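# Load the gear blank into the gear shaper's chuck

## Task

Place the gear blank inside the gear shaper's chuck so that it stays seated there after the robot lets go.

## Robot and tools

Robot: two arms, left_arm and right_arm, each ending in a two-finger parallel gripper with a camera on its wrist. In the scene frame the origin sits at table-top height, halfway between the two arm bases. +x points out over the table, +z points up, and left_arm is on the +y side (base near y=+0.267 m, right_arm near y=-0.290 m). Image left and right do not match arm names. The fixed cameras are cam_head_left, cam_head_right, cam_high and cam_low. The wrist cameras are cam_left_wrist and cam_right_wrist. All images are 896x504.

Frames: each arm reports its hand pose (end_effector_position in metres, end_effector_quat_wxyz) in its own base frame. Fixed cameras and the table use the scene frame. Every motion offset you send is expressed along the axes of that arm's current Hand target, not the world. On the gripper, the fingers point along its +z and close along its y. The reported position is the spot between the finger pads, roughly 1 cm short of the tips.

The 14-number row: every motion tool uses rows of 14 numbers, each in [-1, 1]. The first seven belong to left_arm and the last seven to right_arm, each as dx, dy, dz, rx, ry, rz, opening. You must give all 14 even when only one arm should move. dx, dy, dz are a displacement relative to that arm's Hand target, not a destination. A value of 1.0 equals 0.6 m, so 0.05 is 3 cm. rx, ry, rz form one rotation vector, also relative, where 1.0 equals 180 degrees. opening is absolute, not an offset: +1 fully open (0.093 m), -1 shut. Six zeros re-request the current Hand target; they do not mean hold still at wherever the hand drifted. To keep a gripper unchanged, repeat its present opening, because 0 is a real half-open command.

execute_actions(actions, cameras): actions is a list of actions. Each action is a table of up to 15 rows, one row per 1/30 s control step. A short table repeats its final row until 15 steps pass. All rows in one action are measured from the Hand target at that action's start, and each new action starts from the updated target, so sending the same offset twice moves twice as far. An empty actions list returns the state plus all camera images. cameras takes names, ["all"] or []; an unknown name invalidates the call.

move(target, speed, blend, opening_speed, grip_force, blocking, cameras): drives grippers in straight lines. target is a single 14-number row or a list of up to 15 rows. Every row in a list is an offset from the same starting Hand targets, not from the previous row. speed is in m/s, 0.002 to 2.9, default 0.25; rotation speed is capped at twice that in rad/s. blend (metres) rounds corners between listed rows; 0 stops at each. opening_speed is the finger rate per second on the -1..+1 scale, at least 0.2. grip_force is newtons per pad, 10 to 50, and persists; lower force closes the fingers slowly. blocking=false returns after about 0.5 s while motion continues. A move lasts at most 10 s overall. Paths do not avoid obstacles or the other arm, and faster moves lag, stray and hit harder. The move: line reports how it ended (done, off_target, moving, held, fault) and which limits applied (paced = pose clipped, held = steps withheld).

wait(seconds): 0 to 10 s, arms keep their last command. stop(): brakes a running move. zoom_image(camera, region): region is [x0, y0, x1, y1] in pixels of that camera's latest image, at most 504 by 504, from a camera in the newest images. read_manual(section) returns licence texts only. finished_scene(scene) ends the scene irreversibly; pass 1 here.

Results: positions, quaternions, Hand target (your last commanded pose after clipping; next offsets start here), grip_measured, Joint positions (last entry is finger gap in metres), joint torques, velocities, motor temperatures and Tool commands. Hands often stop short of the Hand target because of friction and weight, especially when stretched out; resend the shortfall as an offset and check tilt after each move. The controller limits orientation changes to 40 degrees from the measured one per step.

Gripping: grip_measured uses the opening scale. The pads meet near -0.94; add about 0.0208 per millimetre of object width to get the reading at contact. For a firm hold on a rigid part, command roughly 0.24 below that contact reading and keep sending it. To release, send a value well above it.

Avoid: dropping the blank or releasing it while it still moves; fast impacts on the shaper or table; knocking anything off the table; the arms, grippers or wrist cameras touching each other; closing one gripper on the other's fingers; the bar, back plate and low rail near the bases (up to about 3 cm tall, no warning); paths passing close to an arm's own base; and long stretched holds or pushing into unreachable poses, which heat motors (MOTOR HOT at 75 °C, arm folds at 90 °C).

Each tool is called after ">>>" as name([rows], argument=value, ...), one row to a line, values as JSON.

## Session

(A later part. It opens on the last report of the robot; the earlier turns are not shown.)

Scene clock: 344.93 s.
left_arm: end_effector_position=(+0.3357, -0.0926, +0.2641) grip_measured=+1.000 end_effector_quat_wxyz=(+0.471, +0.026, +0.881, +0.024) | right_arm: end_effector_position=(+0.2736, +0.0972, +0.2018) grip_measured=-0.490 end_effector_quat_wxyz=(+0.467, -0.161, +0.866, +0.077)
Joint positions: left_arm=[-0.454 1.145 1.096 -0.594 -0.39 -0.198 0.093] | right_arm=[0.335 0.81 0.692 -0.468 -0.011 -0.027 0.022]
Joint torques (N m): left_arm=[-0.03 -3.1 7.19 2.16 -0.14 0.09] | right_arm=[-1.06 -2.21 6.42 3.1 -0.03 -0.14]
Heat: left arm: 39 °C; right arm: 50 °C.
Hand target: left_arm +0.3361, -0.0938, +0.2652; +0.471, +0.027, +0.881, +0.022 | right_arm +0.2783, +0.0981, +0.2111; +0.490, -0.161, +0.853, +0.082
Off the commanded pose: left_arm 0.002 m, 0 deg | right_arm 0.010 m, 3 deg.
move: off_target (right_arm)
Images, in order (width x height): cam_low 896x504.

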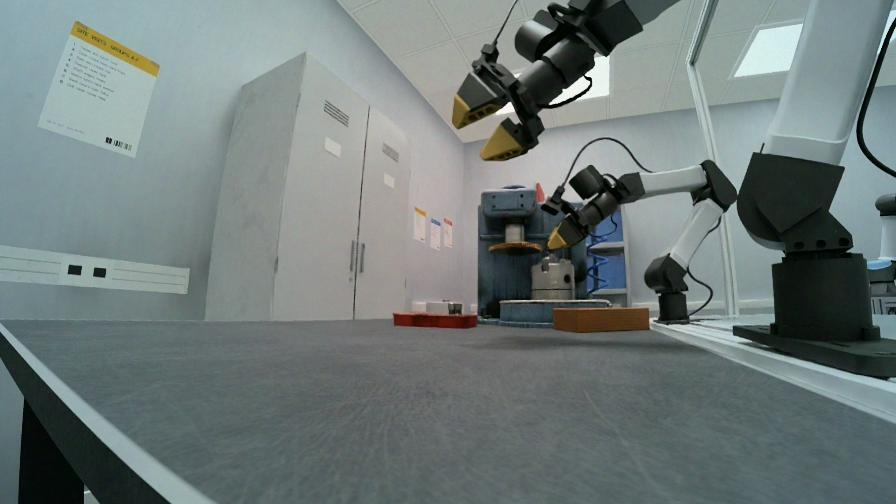

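>>> move(target=[0,0,0,0,0,0,1,0.0175,-0.0010,0.0098,0,0,0,-0.6], speed=0.04, cameras=["cam_low","cam_right_wrist"])

>>> zoom_image(camera="cam_low", region=[530, 225, 590, 270])

Scene clock: 351.17 s.
left_arm: end_effector_position=(+0.3357, -0.0926, +0.2641) grip_measured=+1.000 end_effector_quat_wxyz=(+0.471, +0.026, +0.881, +0.024) | right_arm: end_effector_position=(+0.2743, +0.0961, +0.1955) grip_measured=-0.490 end_effector_quat_wxyz=(+0.474, -0.159, +0.863, +0.077)
Joint positions: left_arm=[-0.454 1.145 1.096 -0.594 -0.39 -0.198 0.093] | right_arm=[0.33 0.797 0.652 -0.425 -0.012 -0.029 0.022]
Joint torques (N m): left_arm=[-0.02 -3.06 7.24 2.15 -0.13 0.08] | right_arm=[-1.22 -1.66 5.6 3.12 -0.11 -0.14]
Heat: left arm: 39 °C; right arm: 50 °C.
Hand target: left_arm +0.3361, -0.0938, +0.2652; +0.471, +0.027, +0.881, +0.022 | right_arm +0.2783, +0.0972, +0.1989; +0.490, -0.161, +0.853, +0.081
Off the commanded pose: left_arm 0.002 m, 0 deg | right_arm 0.005 m, 2 deg.
move: done
camera_calibration:
cam_right_wrist: T_world_to_cam=[[0.337852, -0.941193, 0.00347512, -0.00280888], [-0.795341, -0.287468, -0.533662, 0.389456], [0.503278, 0.177535, -0.845691, 0.0958045], [0, 0, 0, 1]] pos_world=[0.262483, 0.0923037, 0.288869]
Images, in order (width x height): cam_low 896x504, cam_right_wrist 896x504.

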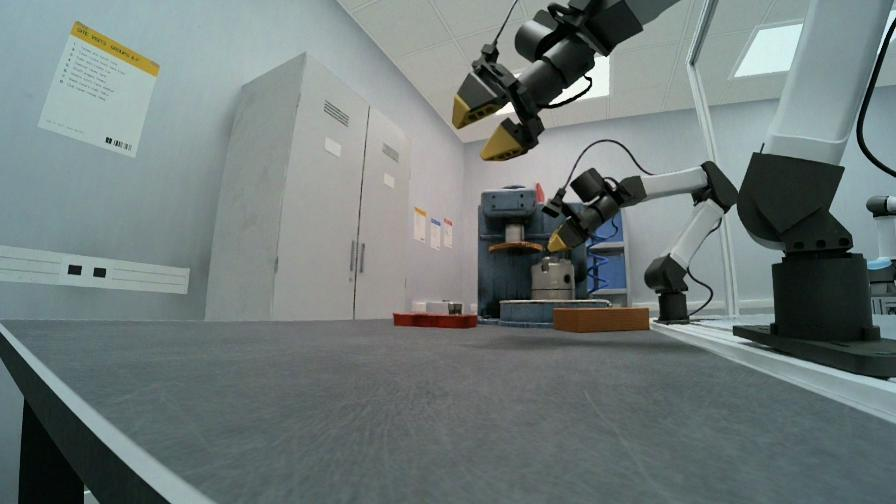

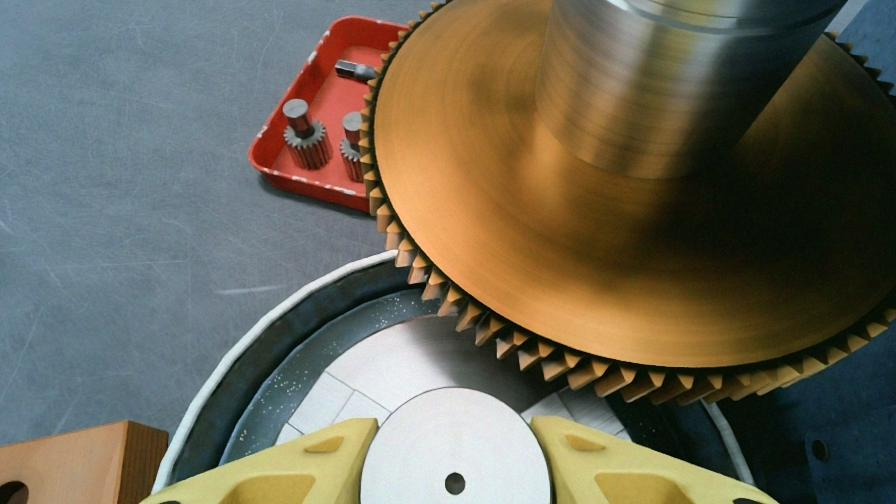

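Scaled by 8.400 from the camera's 896x504 image, which has a finer 1280x720 frame.

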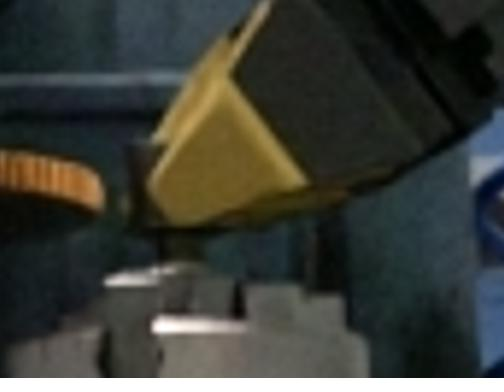

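>>> move(target=[0,0,0,0,0,0,1,0.0162,0.0012,0.0052,0,0.009,0,-0.6], speed=0.04, cameras=["cam_low","cam_right_wrist"])

>>> zoom_image(camera="cam_low", region=[530, 225, 590, 270])

Scene clock: 362.43 s.
left_arm: end_effector_position=(+0.3357, -0.0926, +0.2641) grip_measured=+1.000 end_effector_quat_wxyz=(+0.471, +0.026, +0.881, +0.024) | right_arm: end_effector_position=(+0.2743, +0.0961, +0.1950) grip_measured=-0.490 end_effector_quat_wxyz=(+0.476, -0.159, +0.861, +0.078)
Joint positions: left_arm=[-0.454 1.145 1.096 -0.594 -0.39 -0.198 0.093] | right_arm=[0.33 0.792 0.643 -0.415 -0.012 -0.029 0.022]
Joint torques (N m): left_arm=[-0.01 -3.07 7.25 2.17 -0.13 0.09] | right_arm=[-0.73 -0.79 5.12 2.94 -0.05 -0.11]
Heat: left arm: 39 °C; right arm: 51 °C.
Hand target: left_arm +0.3361, -0.0938, +0.2652; +0.471, +0.027, +0.881, +0.022 | right_arm +0.2761, +0.0969, +0.1889; +0.477, -0.162, +0.860, +0.079
Off the commanded pose: left_arm 0.002 m, 0 deg | right_arm 0.006 m, 0 deg.
move: done
camera_calibration:
cam_right_wrist: T_world_to_cam=[[0.337863, -0.941189, 0.0035706, -0.00278912], [-0.792021, -0.286361, -0.539166, 0.389135], [0.508479, 0.179336, -0.842192, 0.0931458], [0, 0, 0, 1]] pos_world=[0.261783, 0.0921035, 0.288265]
Images, in order (width x height): cam_low 896x504, cam_right_wrist 896x504.

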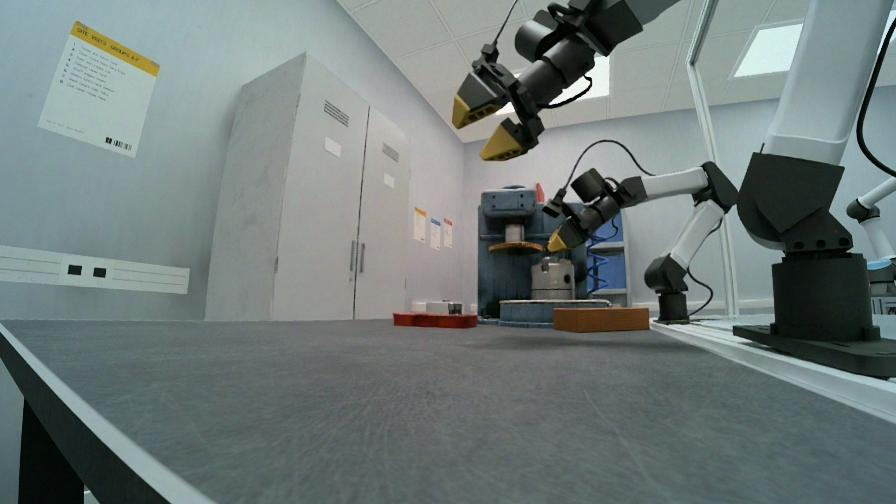

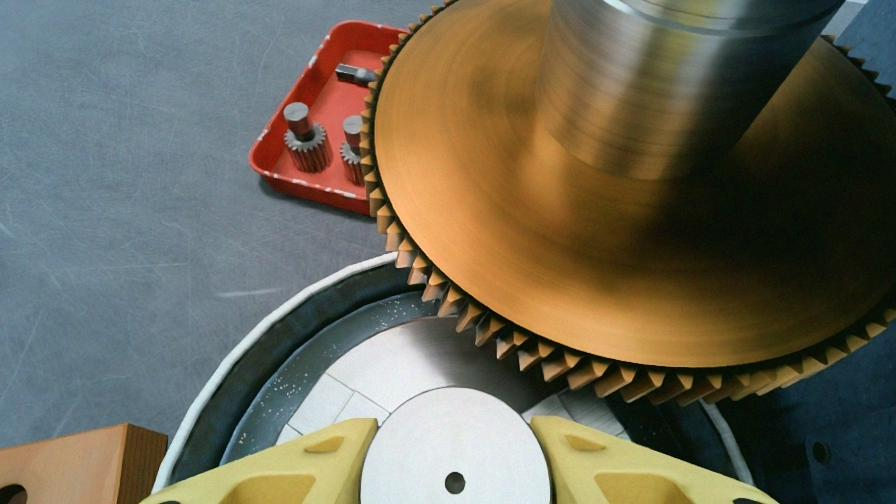

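Scaled by 8.400 from the camera's 896x504 image, which has a finer 1280x720 frame.

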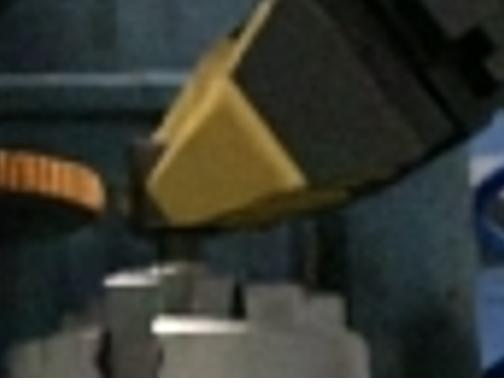

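>>> move(target=[0,0,0,0,0,0,1,0.0095,0.0005,0.0040,0,0,0,-0.6], speed=0.05)

Scene clock: 376.90 s.
left_arm: end_effector_position=(+0.3357, -0.0926, +0.2641) grip_measured=+1.000 end_effector_quat_wxyz=(+0.471, +0.026, +0.881, +0.024) | right_arm: end_effector_position=(+0.2747, +0.0964, +0.1933) grip_measured=-0.490 end_effector_quat_wxyz=(+0.484, -0.159, +0.857, +0.079)
Joint positions: left_arm=[-0.454 1.145 1.096 -0.594 -0.39 -0.198 0.093] | right_arm=[0.33 0.781 0.62 -0.385 -0.013 -0.029 0.022]
Joint torques (N m): left_arm=[0.01 -3.08 7.27 2.17 -0.14 0.09] | right_arm=[-0.66 -0.44 4.92 2.83 -0.03 -0.13]
Heat: left arm: 39 °C; right arm: 52 °C.
Hand target: left_arm +0.3361, -0.0938, +0.2652; +0.471, +0.027, +0.881, +0.022 | right_arm +0.2750, +0.0968, +0.1830; +0.478, -0.162, +0.860, +0.079
Off the commanded pose: left_arm 0.002 m, 0 deg | right_arm 0.010 m, 1 deg.
move: done

>>> wait(seconds=0, cameras=["cam_low","cam_head_left","cam_head_right","cam_high"])

>>> zoom_image(camera="cam_low", region=[535, 235, 575, 265])

>>> zoom_image(camera="cam_head_left", region=[510, 335, 600, 405])

>>> zoom_image(camera="cam_head_right", region=[500, 335, 590, 405])

>>> zoom_image(camera="cam_high", region=[330, 160, 420, 230])

Scene clock: 389.13 s.
left_arm: end_effector_position=(+0.3357, -0.0926, +0.2641) grip_measured=+1.000 end_effector_quat_wxyz=(+0.471, +0.026, +0.881, +0.024) | right_arm: end_effector_position=(+0.2747, +0.0964, +0.1933) grip_measured=-0.491 end_effector_quat_wxyz=(+0.484, -0.159, +0.857, +0.079)
Joint positions: left_arm=[-0.454 1.145 1.096 -0.594 -0.39 -0.198 0.093] | right_arm=[0.33 0.781 0.62 -0.385 -0.013 -0.029 0.022]
Joint torques (N m): left_arm=[0.01 -3.08 7.27 2.17 -0.13 0.09] | right_arm=[-0.7 -0.5 4.92 2.83 -0.01 -0.09]
Motor temperatures (°C): left_arm=[25 29 39 38 22 26 22] | right_arm=[23 29 38 50 24 25 28]
Heat: left arm: 39 °C; right arm: 50 °C.
Hand target: left_arm +0.3361, -0.0938, +0.2652; +0.471, +0.027, +0.881, +0.022 | right_arm +0.2750, +0.0968, +0.1829; +0.478, -0.162, +0.860, +0.079
Tool commands: left_gripper/opening=+1.0 right_gripper/opening=-0.6
Off the commanded pose: left_arm 0.002 m, 0 deg | right_arm 0.010 m, 1 deg.
Images, in order (width x height): cam_head_left 896x504, cam_head_right 896x504, cam_high 896x504, cam_low 896x504.

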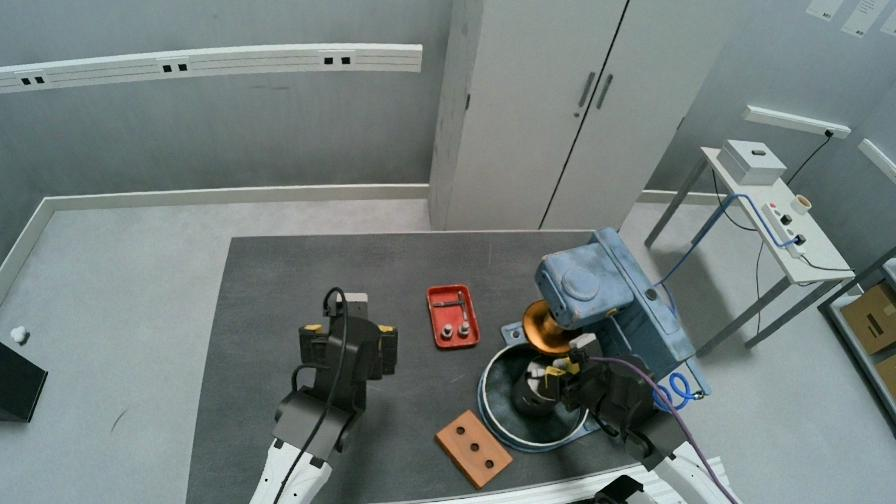

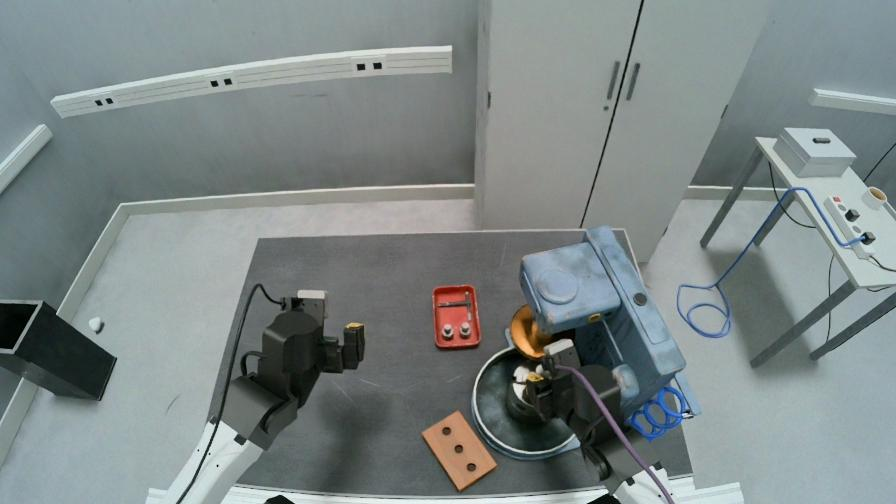

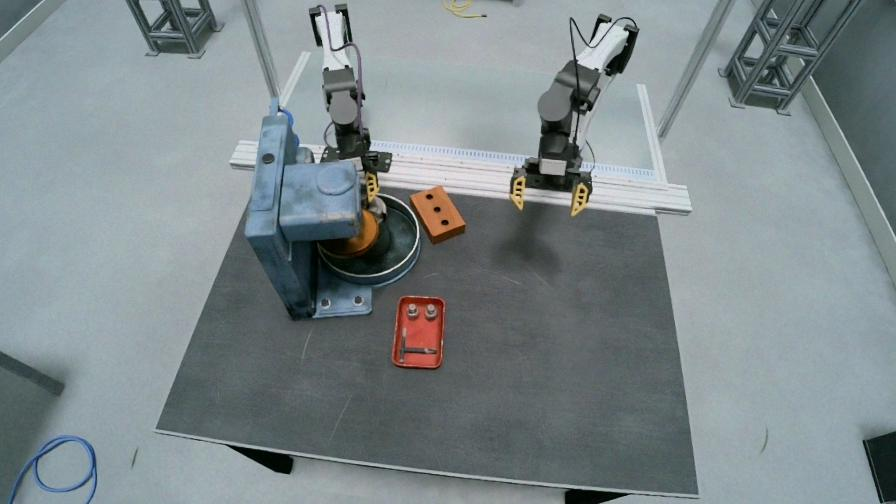

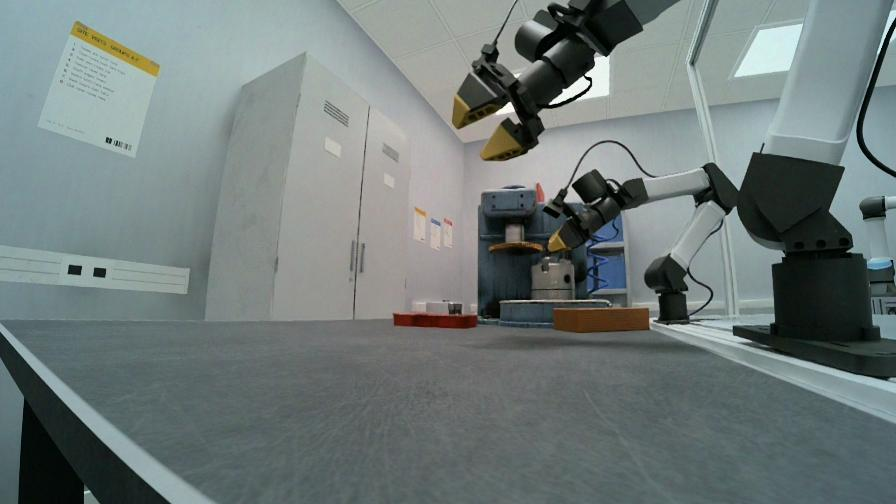

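Scaled by 12.600 from the camera's 896x504 image, which has a finer 1280x720 frame.

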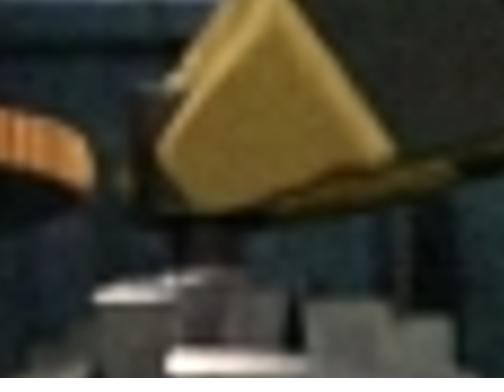

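Scaled by 5.600 from the camera's 896x504 image, which has a finer 1280x720 frame.

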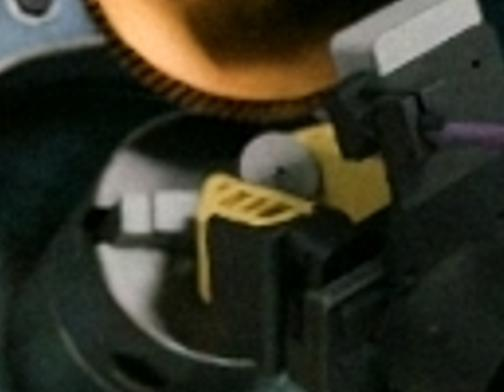

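Scaled by 5.600 from the camera's 896x504 image, which has a finer 1280x720 frame.

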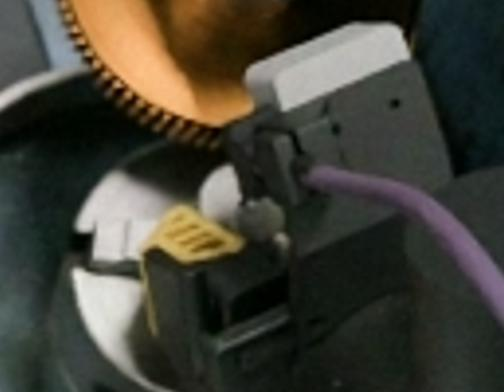

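Scaled by 5.600 from the camera's 896x504 image, which has a finer 1280x720 frame.

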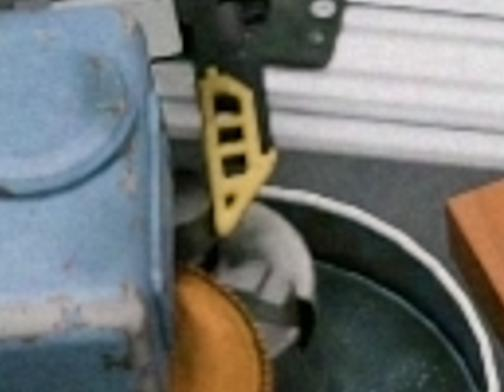

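>>> move(target=[0,0,0,0,0,0,1,-0.001,0.0005,-0.003,0,0.018,0,-0.6], speed=0.05)

Scene clock: 396.83 s.
left_arm: end_effector_position=(+0.3357, -0.0926, +0.2641) grip_measured=+1.000 end_effector_quat_wxyz=(+0.471, +0.026, +0.881, +0.024) | right_arm: end_effector_position=(+0.2749, +0.0964, +0.1891) grip_measured=-0.491 end_effector_quat_wxyz=(+0.470, -0.160, +0.865, +0.077)
Joint positions: left_arm=[-0.454 1.145 1.096 -0.594 -0.39 -0.198 0.093] | right_arm=[0.33 0.803 0.634 -0.409 -0.013 -0.029 0.022]
Joint torques (N m): left_arm=[-0.08 -3.1 7.21 2.15 -0.14 0.1] | right_arm=[-0.27 0.46 8.61 2.12 0.04 -0.08]
Heat: left arm: 39 °C; right arm: 50 °C.
Hand target: left_arm +0.3361, -0.0938, +0.2652; +0.471, +0.027, +0.881, +0.022 | right_arm +0.2738, +0.0967, +0.1843; +0.453, -0.164, +0.873, +0.075
Off the commanded pose: left_arm 0.002 m, 0 deg | right_arm 0.005 m, 2 deg.
move: done

>>> move(target=[0,0,0,0,0,0,1,0.0108,0.0007,0.0062,0,0,0,-0.6], speed=0.04, cameras=["cam_low"])

>>> zoom_image(camera="cam_low", region=[535, 235, 575, 265])

Scene clock: 401.87 s.
left_arm: end_effector_position=(+0.3357, -0.0926, +0.2641) grip_measured=+1.000 end_effector_quat_wxyz=(+0.471, +0.026, +0.881, +0.024) | right_arm: end_effector_position=(+0.2749, +0.0964, +0.1891) grip_measured=-0.491 end_effector_quat_wxyz=(+0.470, -0.160, +0.865, +0.077)
Joint positions: left_arm=[-0.454 1.145 1.096 -0.594 -0.39 -0.198 0.093] | right_arm=[0.33 0.803 0.634 -0.409 -0.013 -0.029 0.022]
Joint torques (N m): left_arm=[-0.02 -3.12 7.25 2.16 -0.13 0.08] | right_arm=[-0.23 0.02 6.06 2.41 0.06 -0.1]
Heat: left arm: 40 °C; right arm: 49 °C.
Hand target: left_arm +0.3361, -0.0938, +0.2652; +0.471, +0.027, +0.881, +0.022 | right_arm +0.2730, +0.0967, +0.1768; +0.453, -0.164, +0.873, +0.075
Off the commanded pose: left_arm 0.002 m, 0 deg | right_arm 0.012 m, 2 deg.
move: off_target (right_arm)
Images, in order (width x height): cam_low 896x504.

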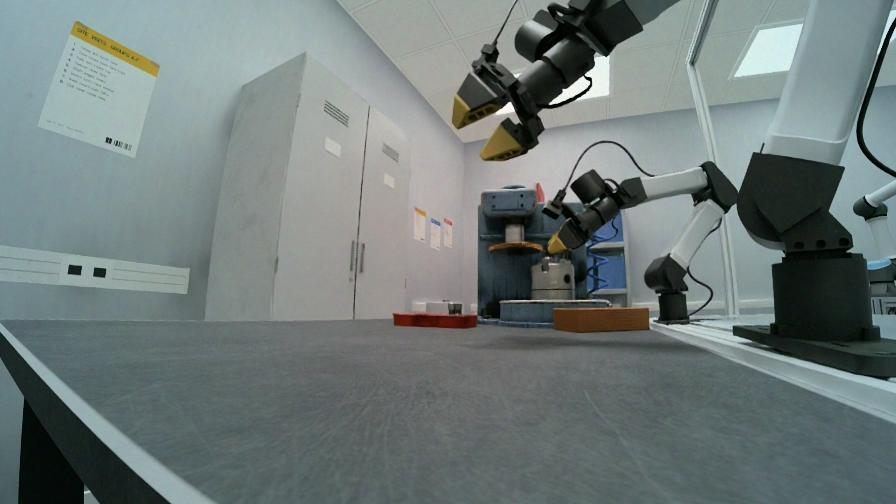

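Scaled by 12.600 from the camera's 896x504 image, which has a finer 1280x720 frame.

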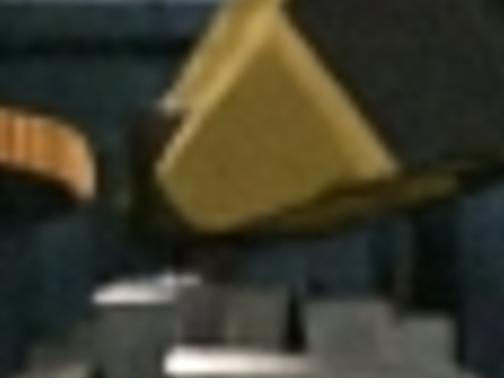

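>>> move(target=[0,0,0,0,0,0,1,0.0081,0.0005,0.0058,0,0.002,0,-0.6], speed=0.05)

Scene clock: 404.53 s.
left_arm: end_effector_position=(+0.3357, -0.0926, +0.2641) grip_measured=+1.000 end_effector_quat_wxyz=(+0.471, +0.026, +0.881, +0.024) | right_arm: end_effector_position=(+0.2749, +0.0964, +0.1891) grip_measured=-0.491 end_effector_quat_wxyz=(+0.470, -0.160, +0.865, +0.077)
Joint positions: left_arm=[-0.454 1.145 1.096 -0.594 -0.39 -0.198 0.093] | right_arm=[0.33 0.803 0.634 -0.409 -0.013 -0.029 0.022]
Joint torques (N m): left_arm=[-0.02 -3.12 7.2 2.15 -0.13 0.07] | right_arm=[-0.02 0.2 4.7 2.54 0.05 -0.09]
Heat: left arm: 40 °C; right arm: 49 °C.
Hand target: left_arm +0.3361, -0.0938, +0.2652; +0.471, +0.027, +0.881, +0.022 | right_arm +0.2730, +0.0969, +0.1709; +0.450, -0.164, +0.875, +0.074
Off the commanded pose: left_arm 0.002 m, 0 deg | right_arm 0.018 m, 3 deg.
move: off_target (right_arm)

>>> move(target=[0,0,0,0,0,0,1,0.0081,0.0005,0.0058,0,0,0,-0.6], speed=0.05)

Scene clock: 415.73 s.
left_arm: end_effector_position=(+0.3357, -0.0926, +0.2641) grip_measured=+1.000 end_effector_quat_wxyz=(+0.471, +0.026, +0.881, +0.024) | right_arm: end_effector_position=(+0.2750, +0.0965, +0.1852) grip_measured=-0.491 end_effector_quat_wxyz=(+0.473, -0.160, +0.863, +0.078)
Joint positions: left_arm=[-0.454 1.145 1.096 -0.594 -0.39 -0.198 0.093] | right_arm=[0.33 0.798 0.612 -0.385 -0.013 -0.029 0.022]
Joint torques (N m): left_arm=[-0.02 -3.08 7.23 2.15 -0.12 0.08] | right_arm=[0.03 0.53 4.46 2.57 0.08 -0.06]
Heat: left arm: 40 °C; right arm: 49 °C.
Hand target: left_arm +0.3361, -0.0938, +0.2652; +0.471, +0.027, +0.881, +0.022 | right_arm +0.2729, +0.0970, +0.1649; +0.450, -0.164, +0.875, +0.074
Off the commanded pose: left_arm 0.002 m, 0 deg | right_arm 0.020 m, 3 deg.
move: off_target (right_arm)

>>> move(target=[0,0,0,0,0,0,1,0.0070,0.0005,0.0050,0,0.004,0,-0.6], speed=0.05, cameras=["cam_low","cam_right_wrist"])

>>> zoom_image(camera="cam_low", region=[535, 235, 575, 265])

Scene clock: 419.30 s.
left_arm: end_effector_position=(+0.3357, -0.0926, +0.2641) grip_measured=+1.000 end_effector_quat_wxyz=(+0.471, +0.026, +0.881, +0.024) | right_arm: end_effector_position=(+0.2750, +0.0965, +0.1849) grip_measured=-0.491 end_effector_quat_wxyz=(+0.473, -0.160, +0.863, +0.078)
Joint positions: left_arm=[-0.454 1.145 1.096 -0.594 -0.39 -0.198 0.093] | right_arm=[0.33 0.798 0.611 -0.384 -0.013 -0.029 0.022]
Joint torques (N m): left_arm=[-0.01 -3.08 7.23 2.15 -0.13 0.1] | right_arm=[0.2 1.02 3.99 2.55 0.07 -0.09]
Heat: left arm: 40 °C; right arm: 48 °C.
Hand target: left_arm +0.3361, -0.0938, +0.2652; +0.471, +0.027, +0.881, +0.022 | right_arm +0.2728, +0.0972, +0.1597; +0.445, -0.165, +0.877, +0.073
Off the commanded pose: left_arm 0.002 m, 0 deg | right_arm 0.025 m, 4 deg.
move: off_target (right_arm)
camera_calibration:
cam_right_wrist: T_world_to_cam=[[0.338468, -0.940973, 0.00306956, -0.00273554], [-0.795824, -0.287995, -0.532657, 0.384395], [0.5021, 0.177844, -0.846326, 0.0867401], [0, 0, 0, 1]] pos_world=[0.263284, 0.0927035, 0.278169]
Images, in order (width x height): cam_low 896x504, cam_right_wrist 896x504.

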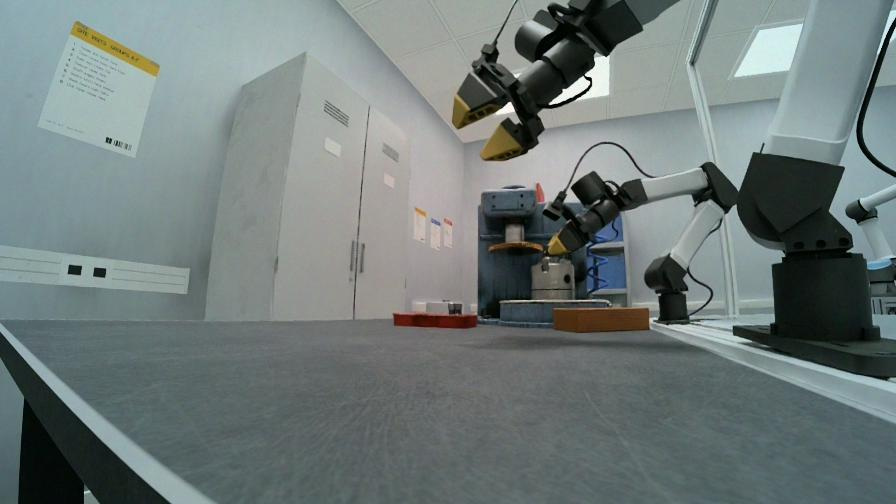

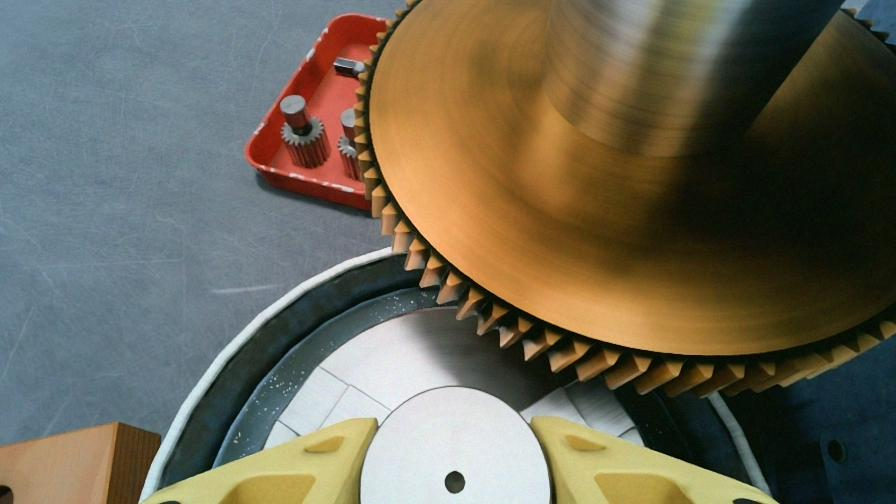

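Scaled by 12.600 from the camera's 896x504 image, which has a finer 1280x720 frame.

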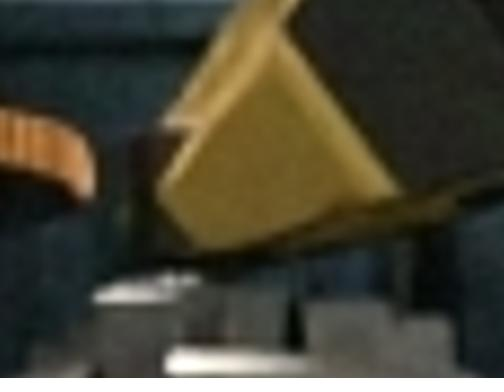

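>>> move(target=[0,0,0,0,0,0,1,0.0070,0.0005,0.0050,0,0,0,-0.6], speed=0.05)

Scene clock: 423.67 s.
left_arm: end_effector_position=(+0.3357, -0.0926, +0.2641) grip_measured=+1.000 end_effector_quat_wxyz=(+0.471, +0.026, +0.881, +0.024) | right_arm: end_effector_position=(+0.2753, +0.0966, +0.1805) grip_measured=-0.491 end_effector_quat_wxyz=(+0.474, -0.160, +0.863, +0.078)
Joint positions: left_arm=[-0.454 1.145 1.096 -0.594 -0.39 -0.198 0.093] | right_arm=[0.33 0.797 0.592 -0.365 -0.013 -0.029 0.022]
Joint torques (N m): left_arm=[-0.02 -3.12 7.24 2.15 -0.13 0.09] | right_arm=[0.28 1.03 3.89 2.59 0.12 -0.04]
Heat: left arm: 40 °C; right arm: 48 °C.
Hand target: left_arm +0.3361, -0.0938, +0.2652; +0.471, +0.027, +0.881, +0.022 | right_arm +0.2727, +0.0974, +0.1546; +0.445, -0.165, +0.877, +0.073
Off the commanded pose: left_arm 0.002 m, 0 deg | right_arm 0.026 m, 4 deg.
move: off_target (right_arm)

>>> move(target=[0,0,0,0,0,0,1,0.0050,0.0003,0.0036,0,0,0,-0.6], speed=0.05, cameras=["cam_low","cam_head_left","cam_right_wrist"])

>>> zoom_image(camera="cam_low", region=[535, 235, 575, 265])

>>> zoom_image(camera="cam_head_left", region=[510, 335, 600, 405])

Scene clock: 427.73 s.
left_arm: end_effector_position=(+0.3357, -0.0926, +0.2641) grip_measured=+1.000 end_effector_quat_wxyz=(+0.471, +0.026, +0.881, +0.024) | right_arm: end_effector_position=(+0.2752, +0.0966, +0.1789) grip_measured=-0.491 end_effector_quat_wxyz=(+0.476, -0.159, +0.861, +0.078)
Joint positions: left_arm=[-0.454 1.145 1.096 -0.594 -0.39 -0.198 0.093] | right_arm=[0.33 0.793 0.58 -0.352 -0.013 -0.029 0.022]
Joint torques (N m): left_arm=[-0.05 -3.11 7.2 2.17 -0.13 0.09] | right_arm=[0.38 1.47 3.63 2.58 0.11 -0.04]
Heat: left arm: 40 °C; right arm: 48 °C.
Hand target: left_arm +0.3361, -0.0938, +0.2652; +0.471, +0.027, +0.881, +0.022 | right_arm +0.2726, +0.0975, +0.1509; +0.445, -0.165, +0.877, +0.073
Off the commanded pose: left_arm 0.002 m, 0 deg | right_arm 0.028 m, 4 deg.
move: off_target (right_arm)
camera_calibration:
cam_right_wrist: T_world_to_cam=[[0.338428, -0.940987, 0.00314303, -0.0026839], [-0.792341, -0.286765, -0.53848, 0.381404], [0.507604, 0.179746, -0.842632, 0.0792491], [0, 0, 0, 1]] pos_world=[0.262883, 0.0926033, 0.272165]
Images, in order (width x height): cam_head_left 896x504, cam_low 896x504, cam_right_wrist 896x504.

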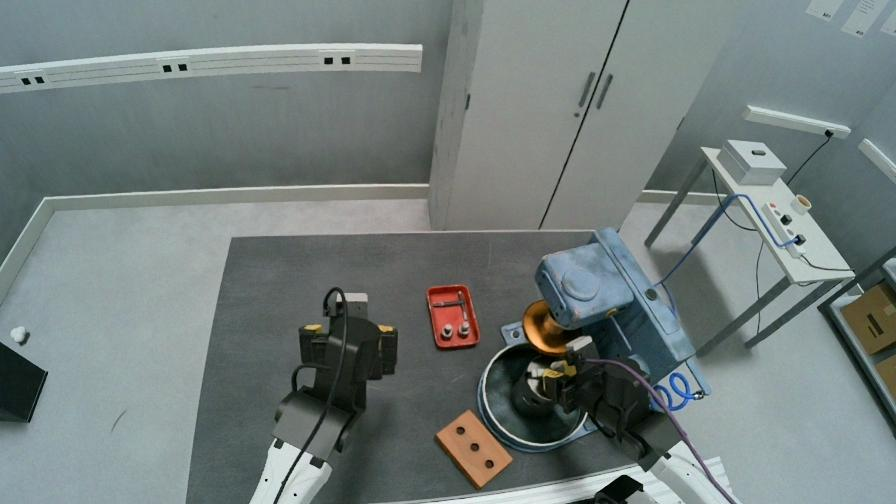

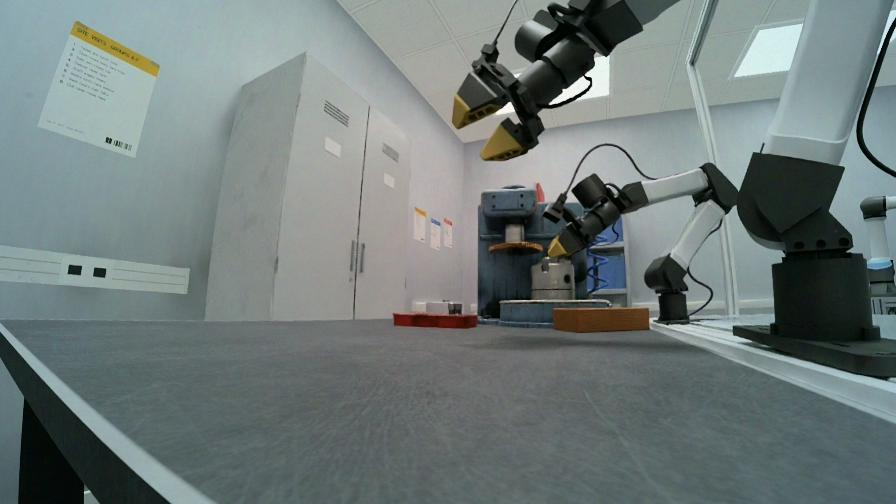

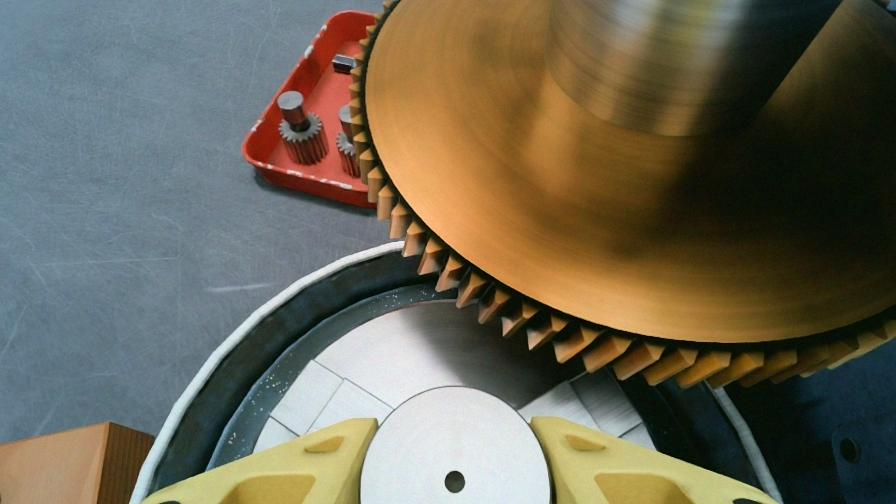

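Scaled by 12.600 from the camera's 896x504 image, which has a finer 1280x720 frame.

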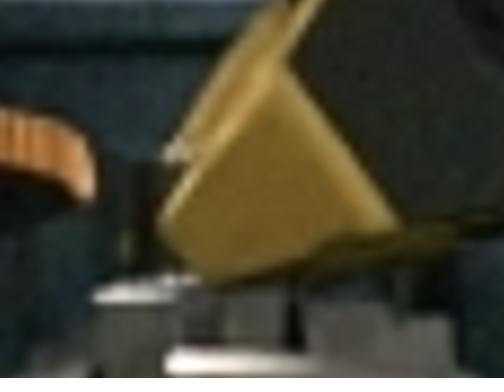

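Scaled by 5.600 from the camera's 896x504 image, which has a finer 1280x720 frame.

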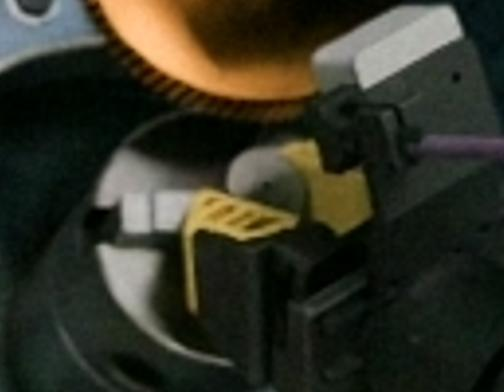

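>>> move([
  [0,0,0,0,0,0,1,-0.0548,-0.005,-0.028,0,-0.027,0,-0.6],
  [0,0,0,0,0,0,1,-0.0548,-0.005,-0.028,0,-0.027,0,-0.1],
], speed=0.08, opening_speed=0.5, cameras=["cam_low","cam_right_wrist","cam_head_left"])

>>> zoom_image(camera="cam_low", region=[535, 235, 575, 265])

Scene clock: 445.27 s.
left_arm: end_effector_position=(+0.3357, -0.0926, +0.2641) grip_measured=+1.000 end_effector_quat_wxyz=(+0.471, +0.026, +0.881, +0.024) | right_arm: end_effector_position=(+0.2769, +0.0962, +0.1810) grip_measured=-0.102 end_effector_quat_wxyz=(+0.478, -0.158, +0.861, +0.078)
Joint positions: left_arm=[-0.454 1.145 1.096 -0.594 -0.39 -0.198 0.093] | right_arm=[0.326 0.797 0.586 -0.348 -0.015 -0.029 0.04]
Joint torques (N m): left_arm=[-0.01 -3.07 7.27 2.15 -0.14 0.08] | right_arm=[-0.81 -0.68 8.8 2.51 -0.06 -0.13]
Heat: left arm: 40 °C; right arm: 51 °C.
Hand target: left_arm +0.3361, -0.0938, +0.2652; +0.471, +0.027, +0.881, +0.022 | right_arm +0.2791, +0.0974, +0.1874; +0.482, -0.162, +0.858, +0.080
Off the commanded pose: left_arm 0.002 m, 0 deg | right_arm 0.007 m, 1 deg.
move: done
camera_calibration:
cam_right_wrist: T_world_to_cam=[[0.336047, -0.941842, 0.0024295, -0.00275625], [-0.790874, -0.283581, -0.54231, 0.383626], [0.511459, 0.18032, -0.840175, 0.078687], [0, 0, 0, 1]] pos_world=[0.264081, 0.092004, 0.274161]
Images, in order (width x height): cam_head_left 896x504, cam_low 896x504, cam_right_wrist 896x504.

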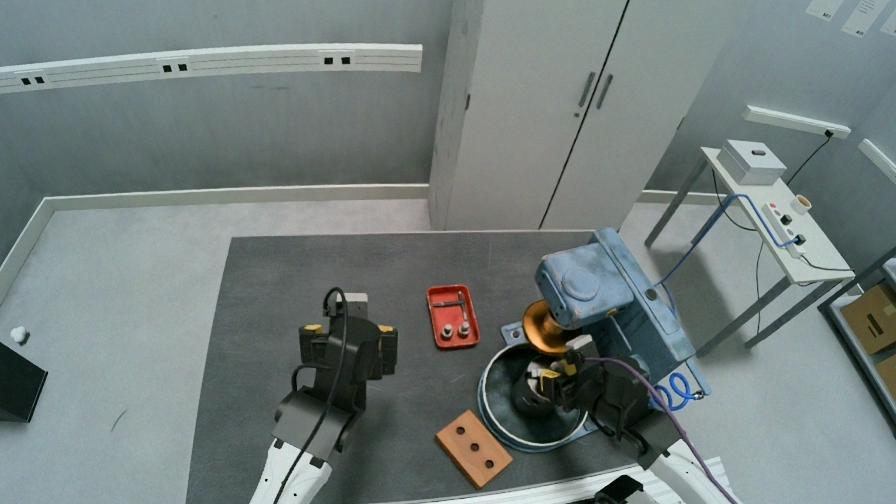

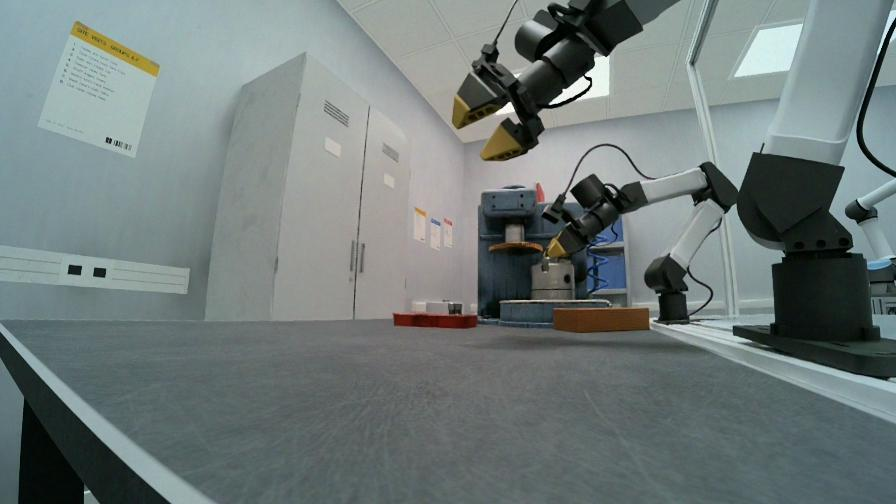

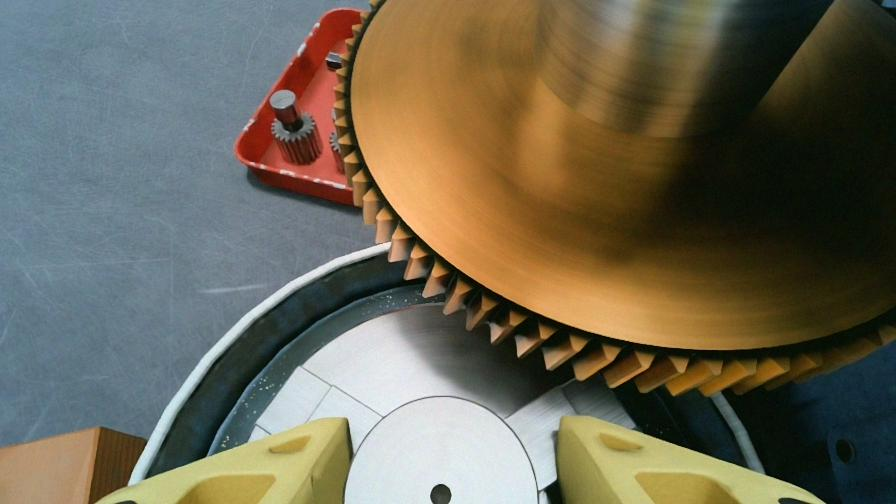

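Scaled by 12.600 from the camera's 896x504 image, which has a finer 1280x720 frame.

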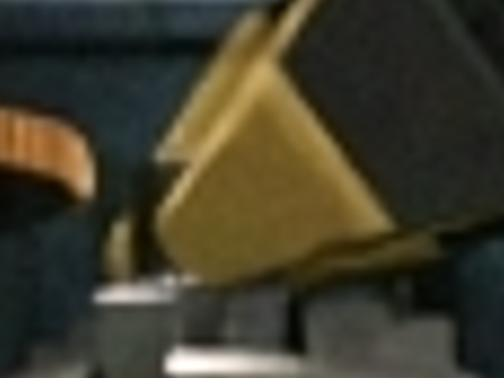

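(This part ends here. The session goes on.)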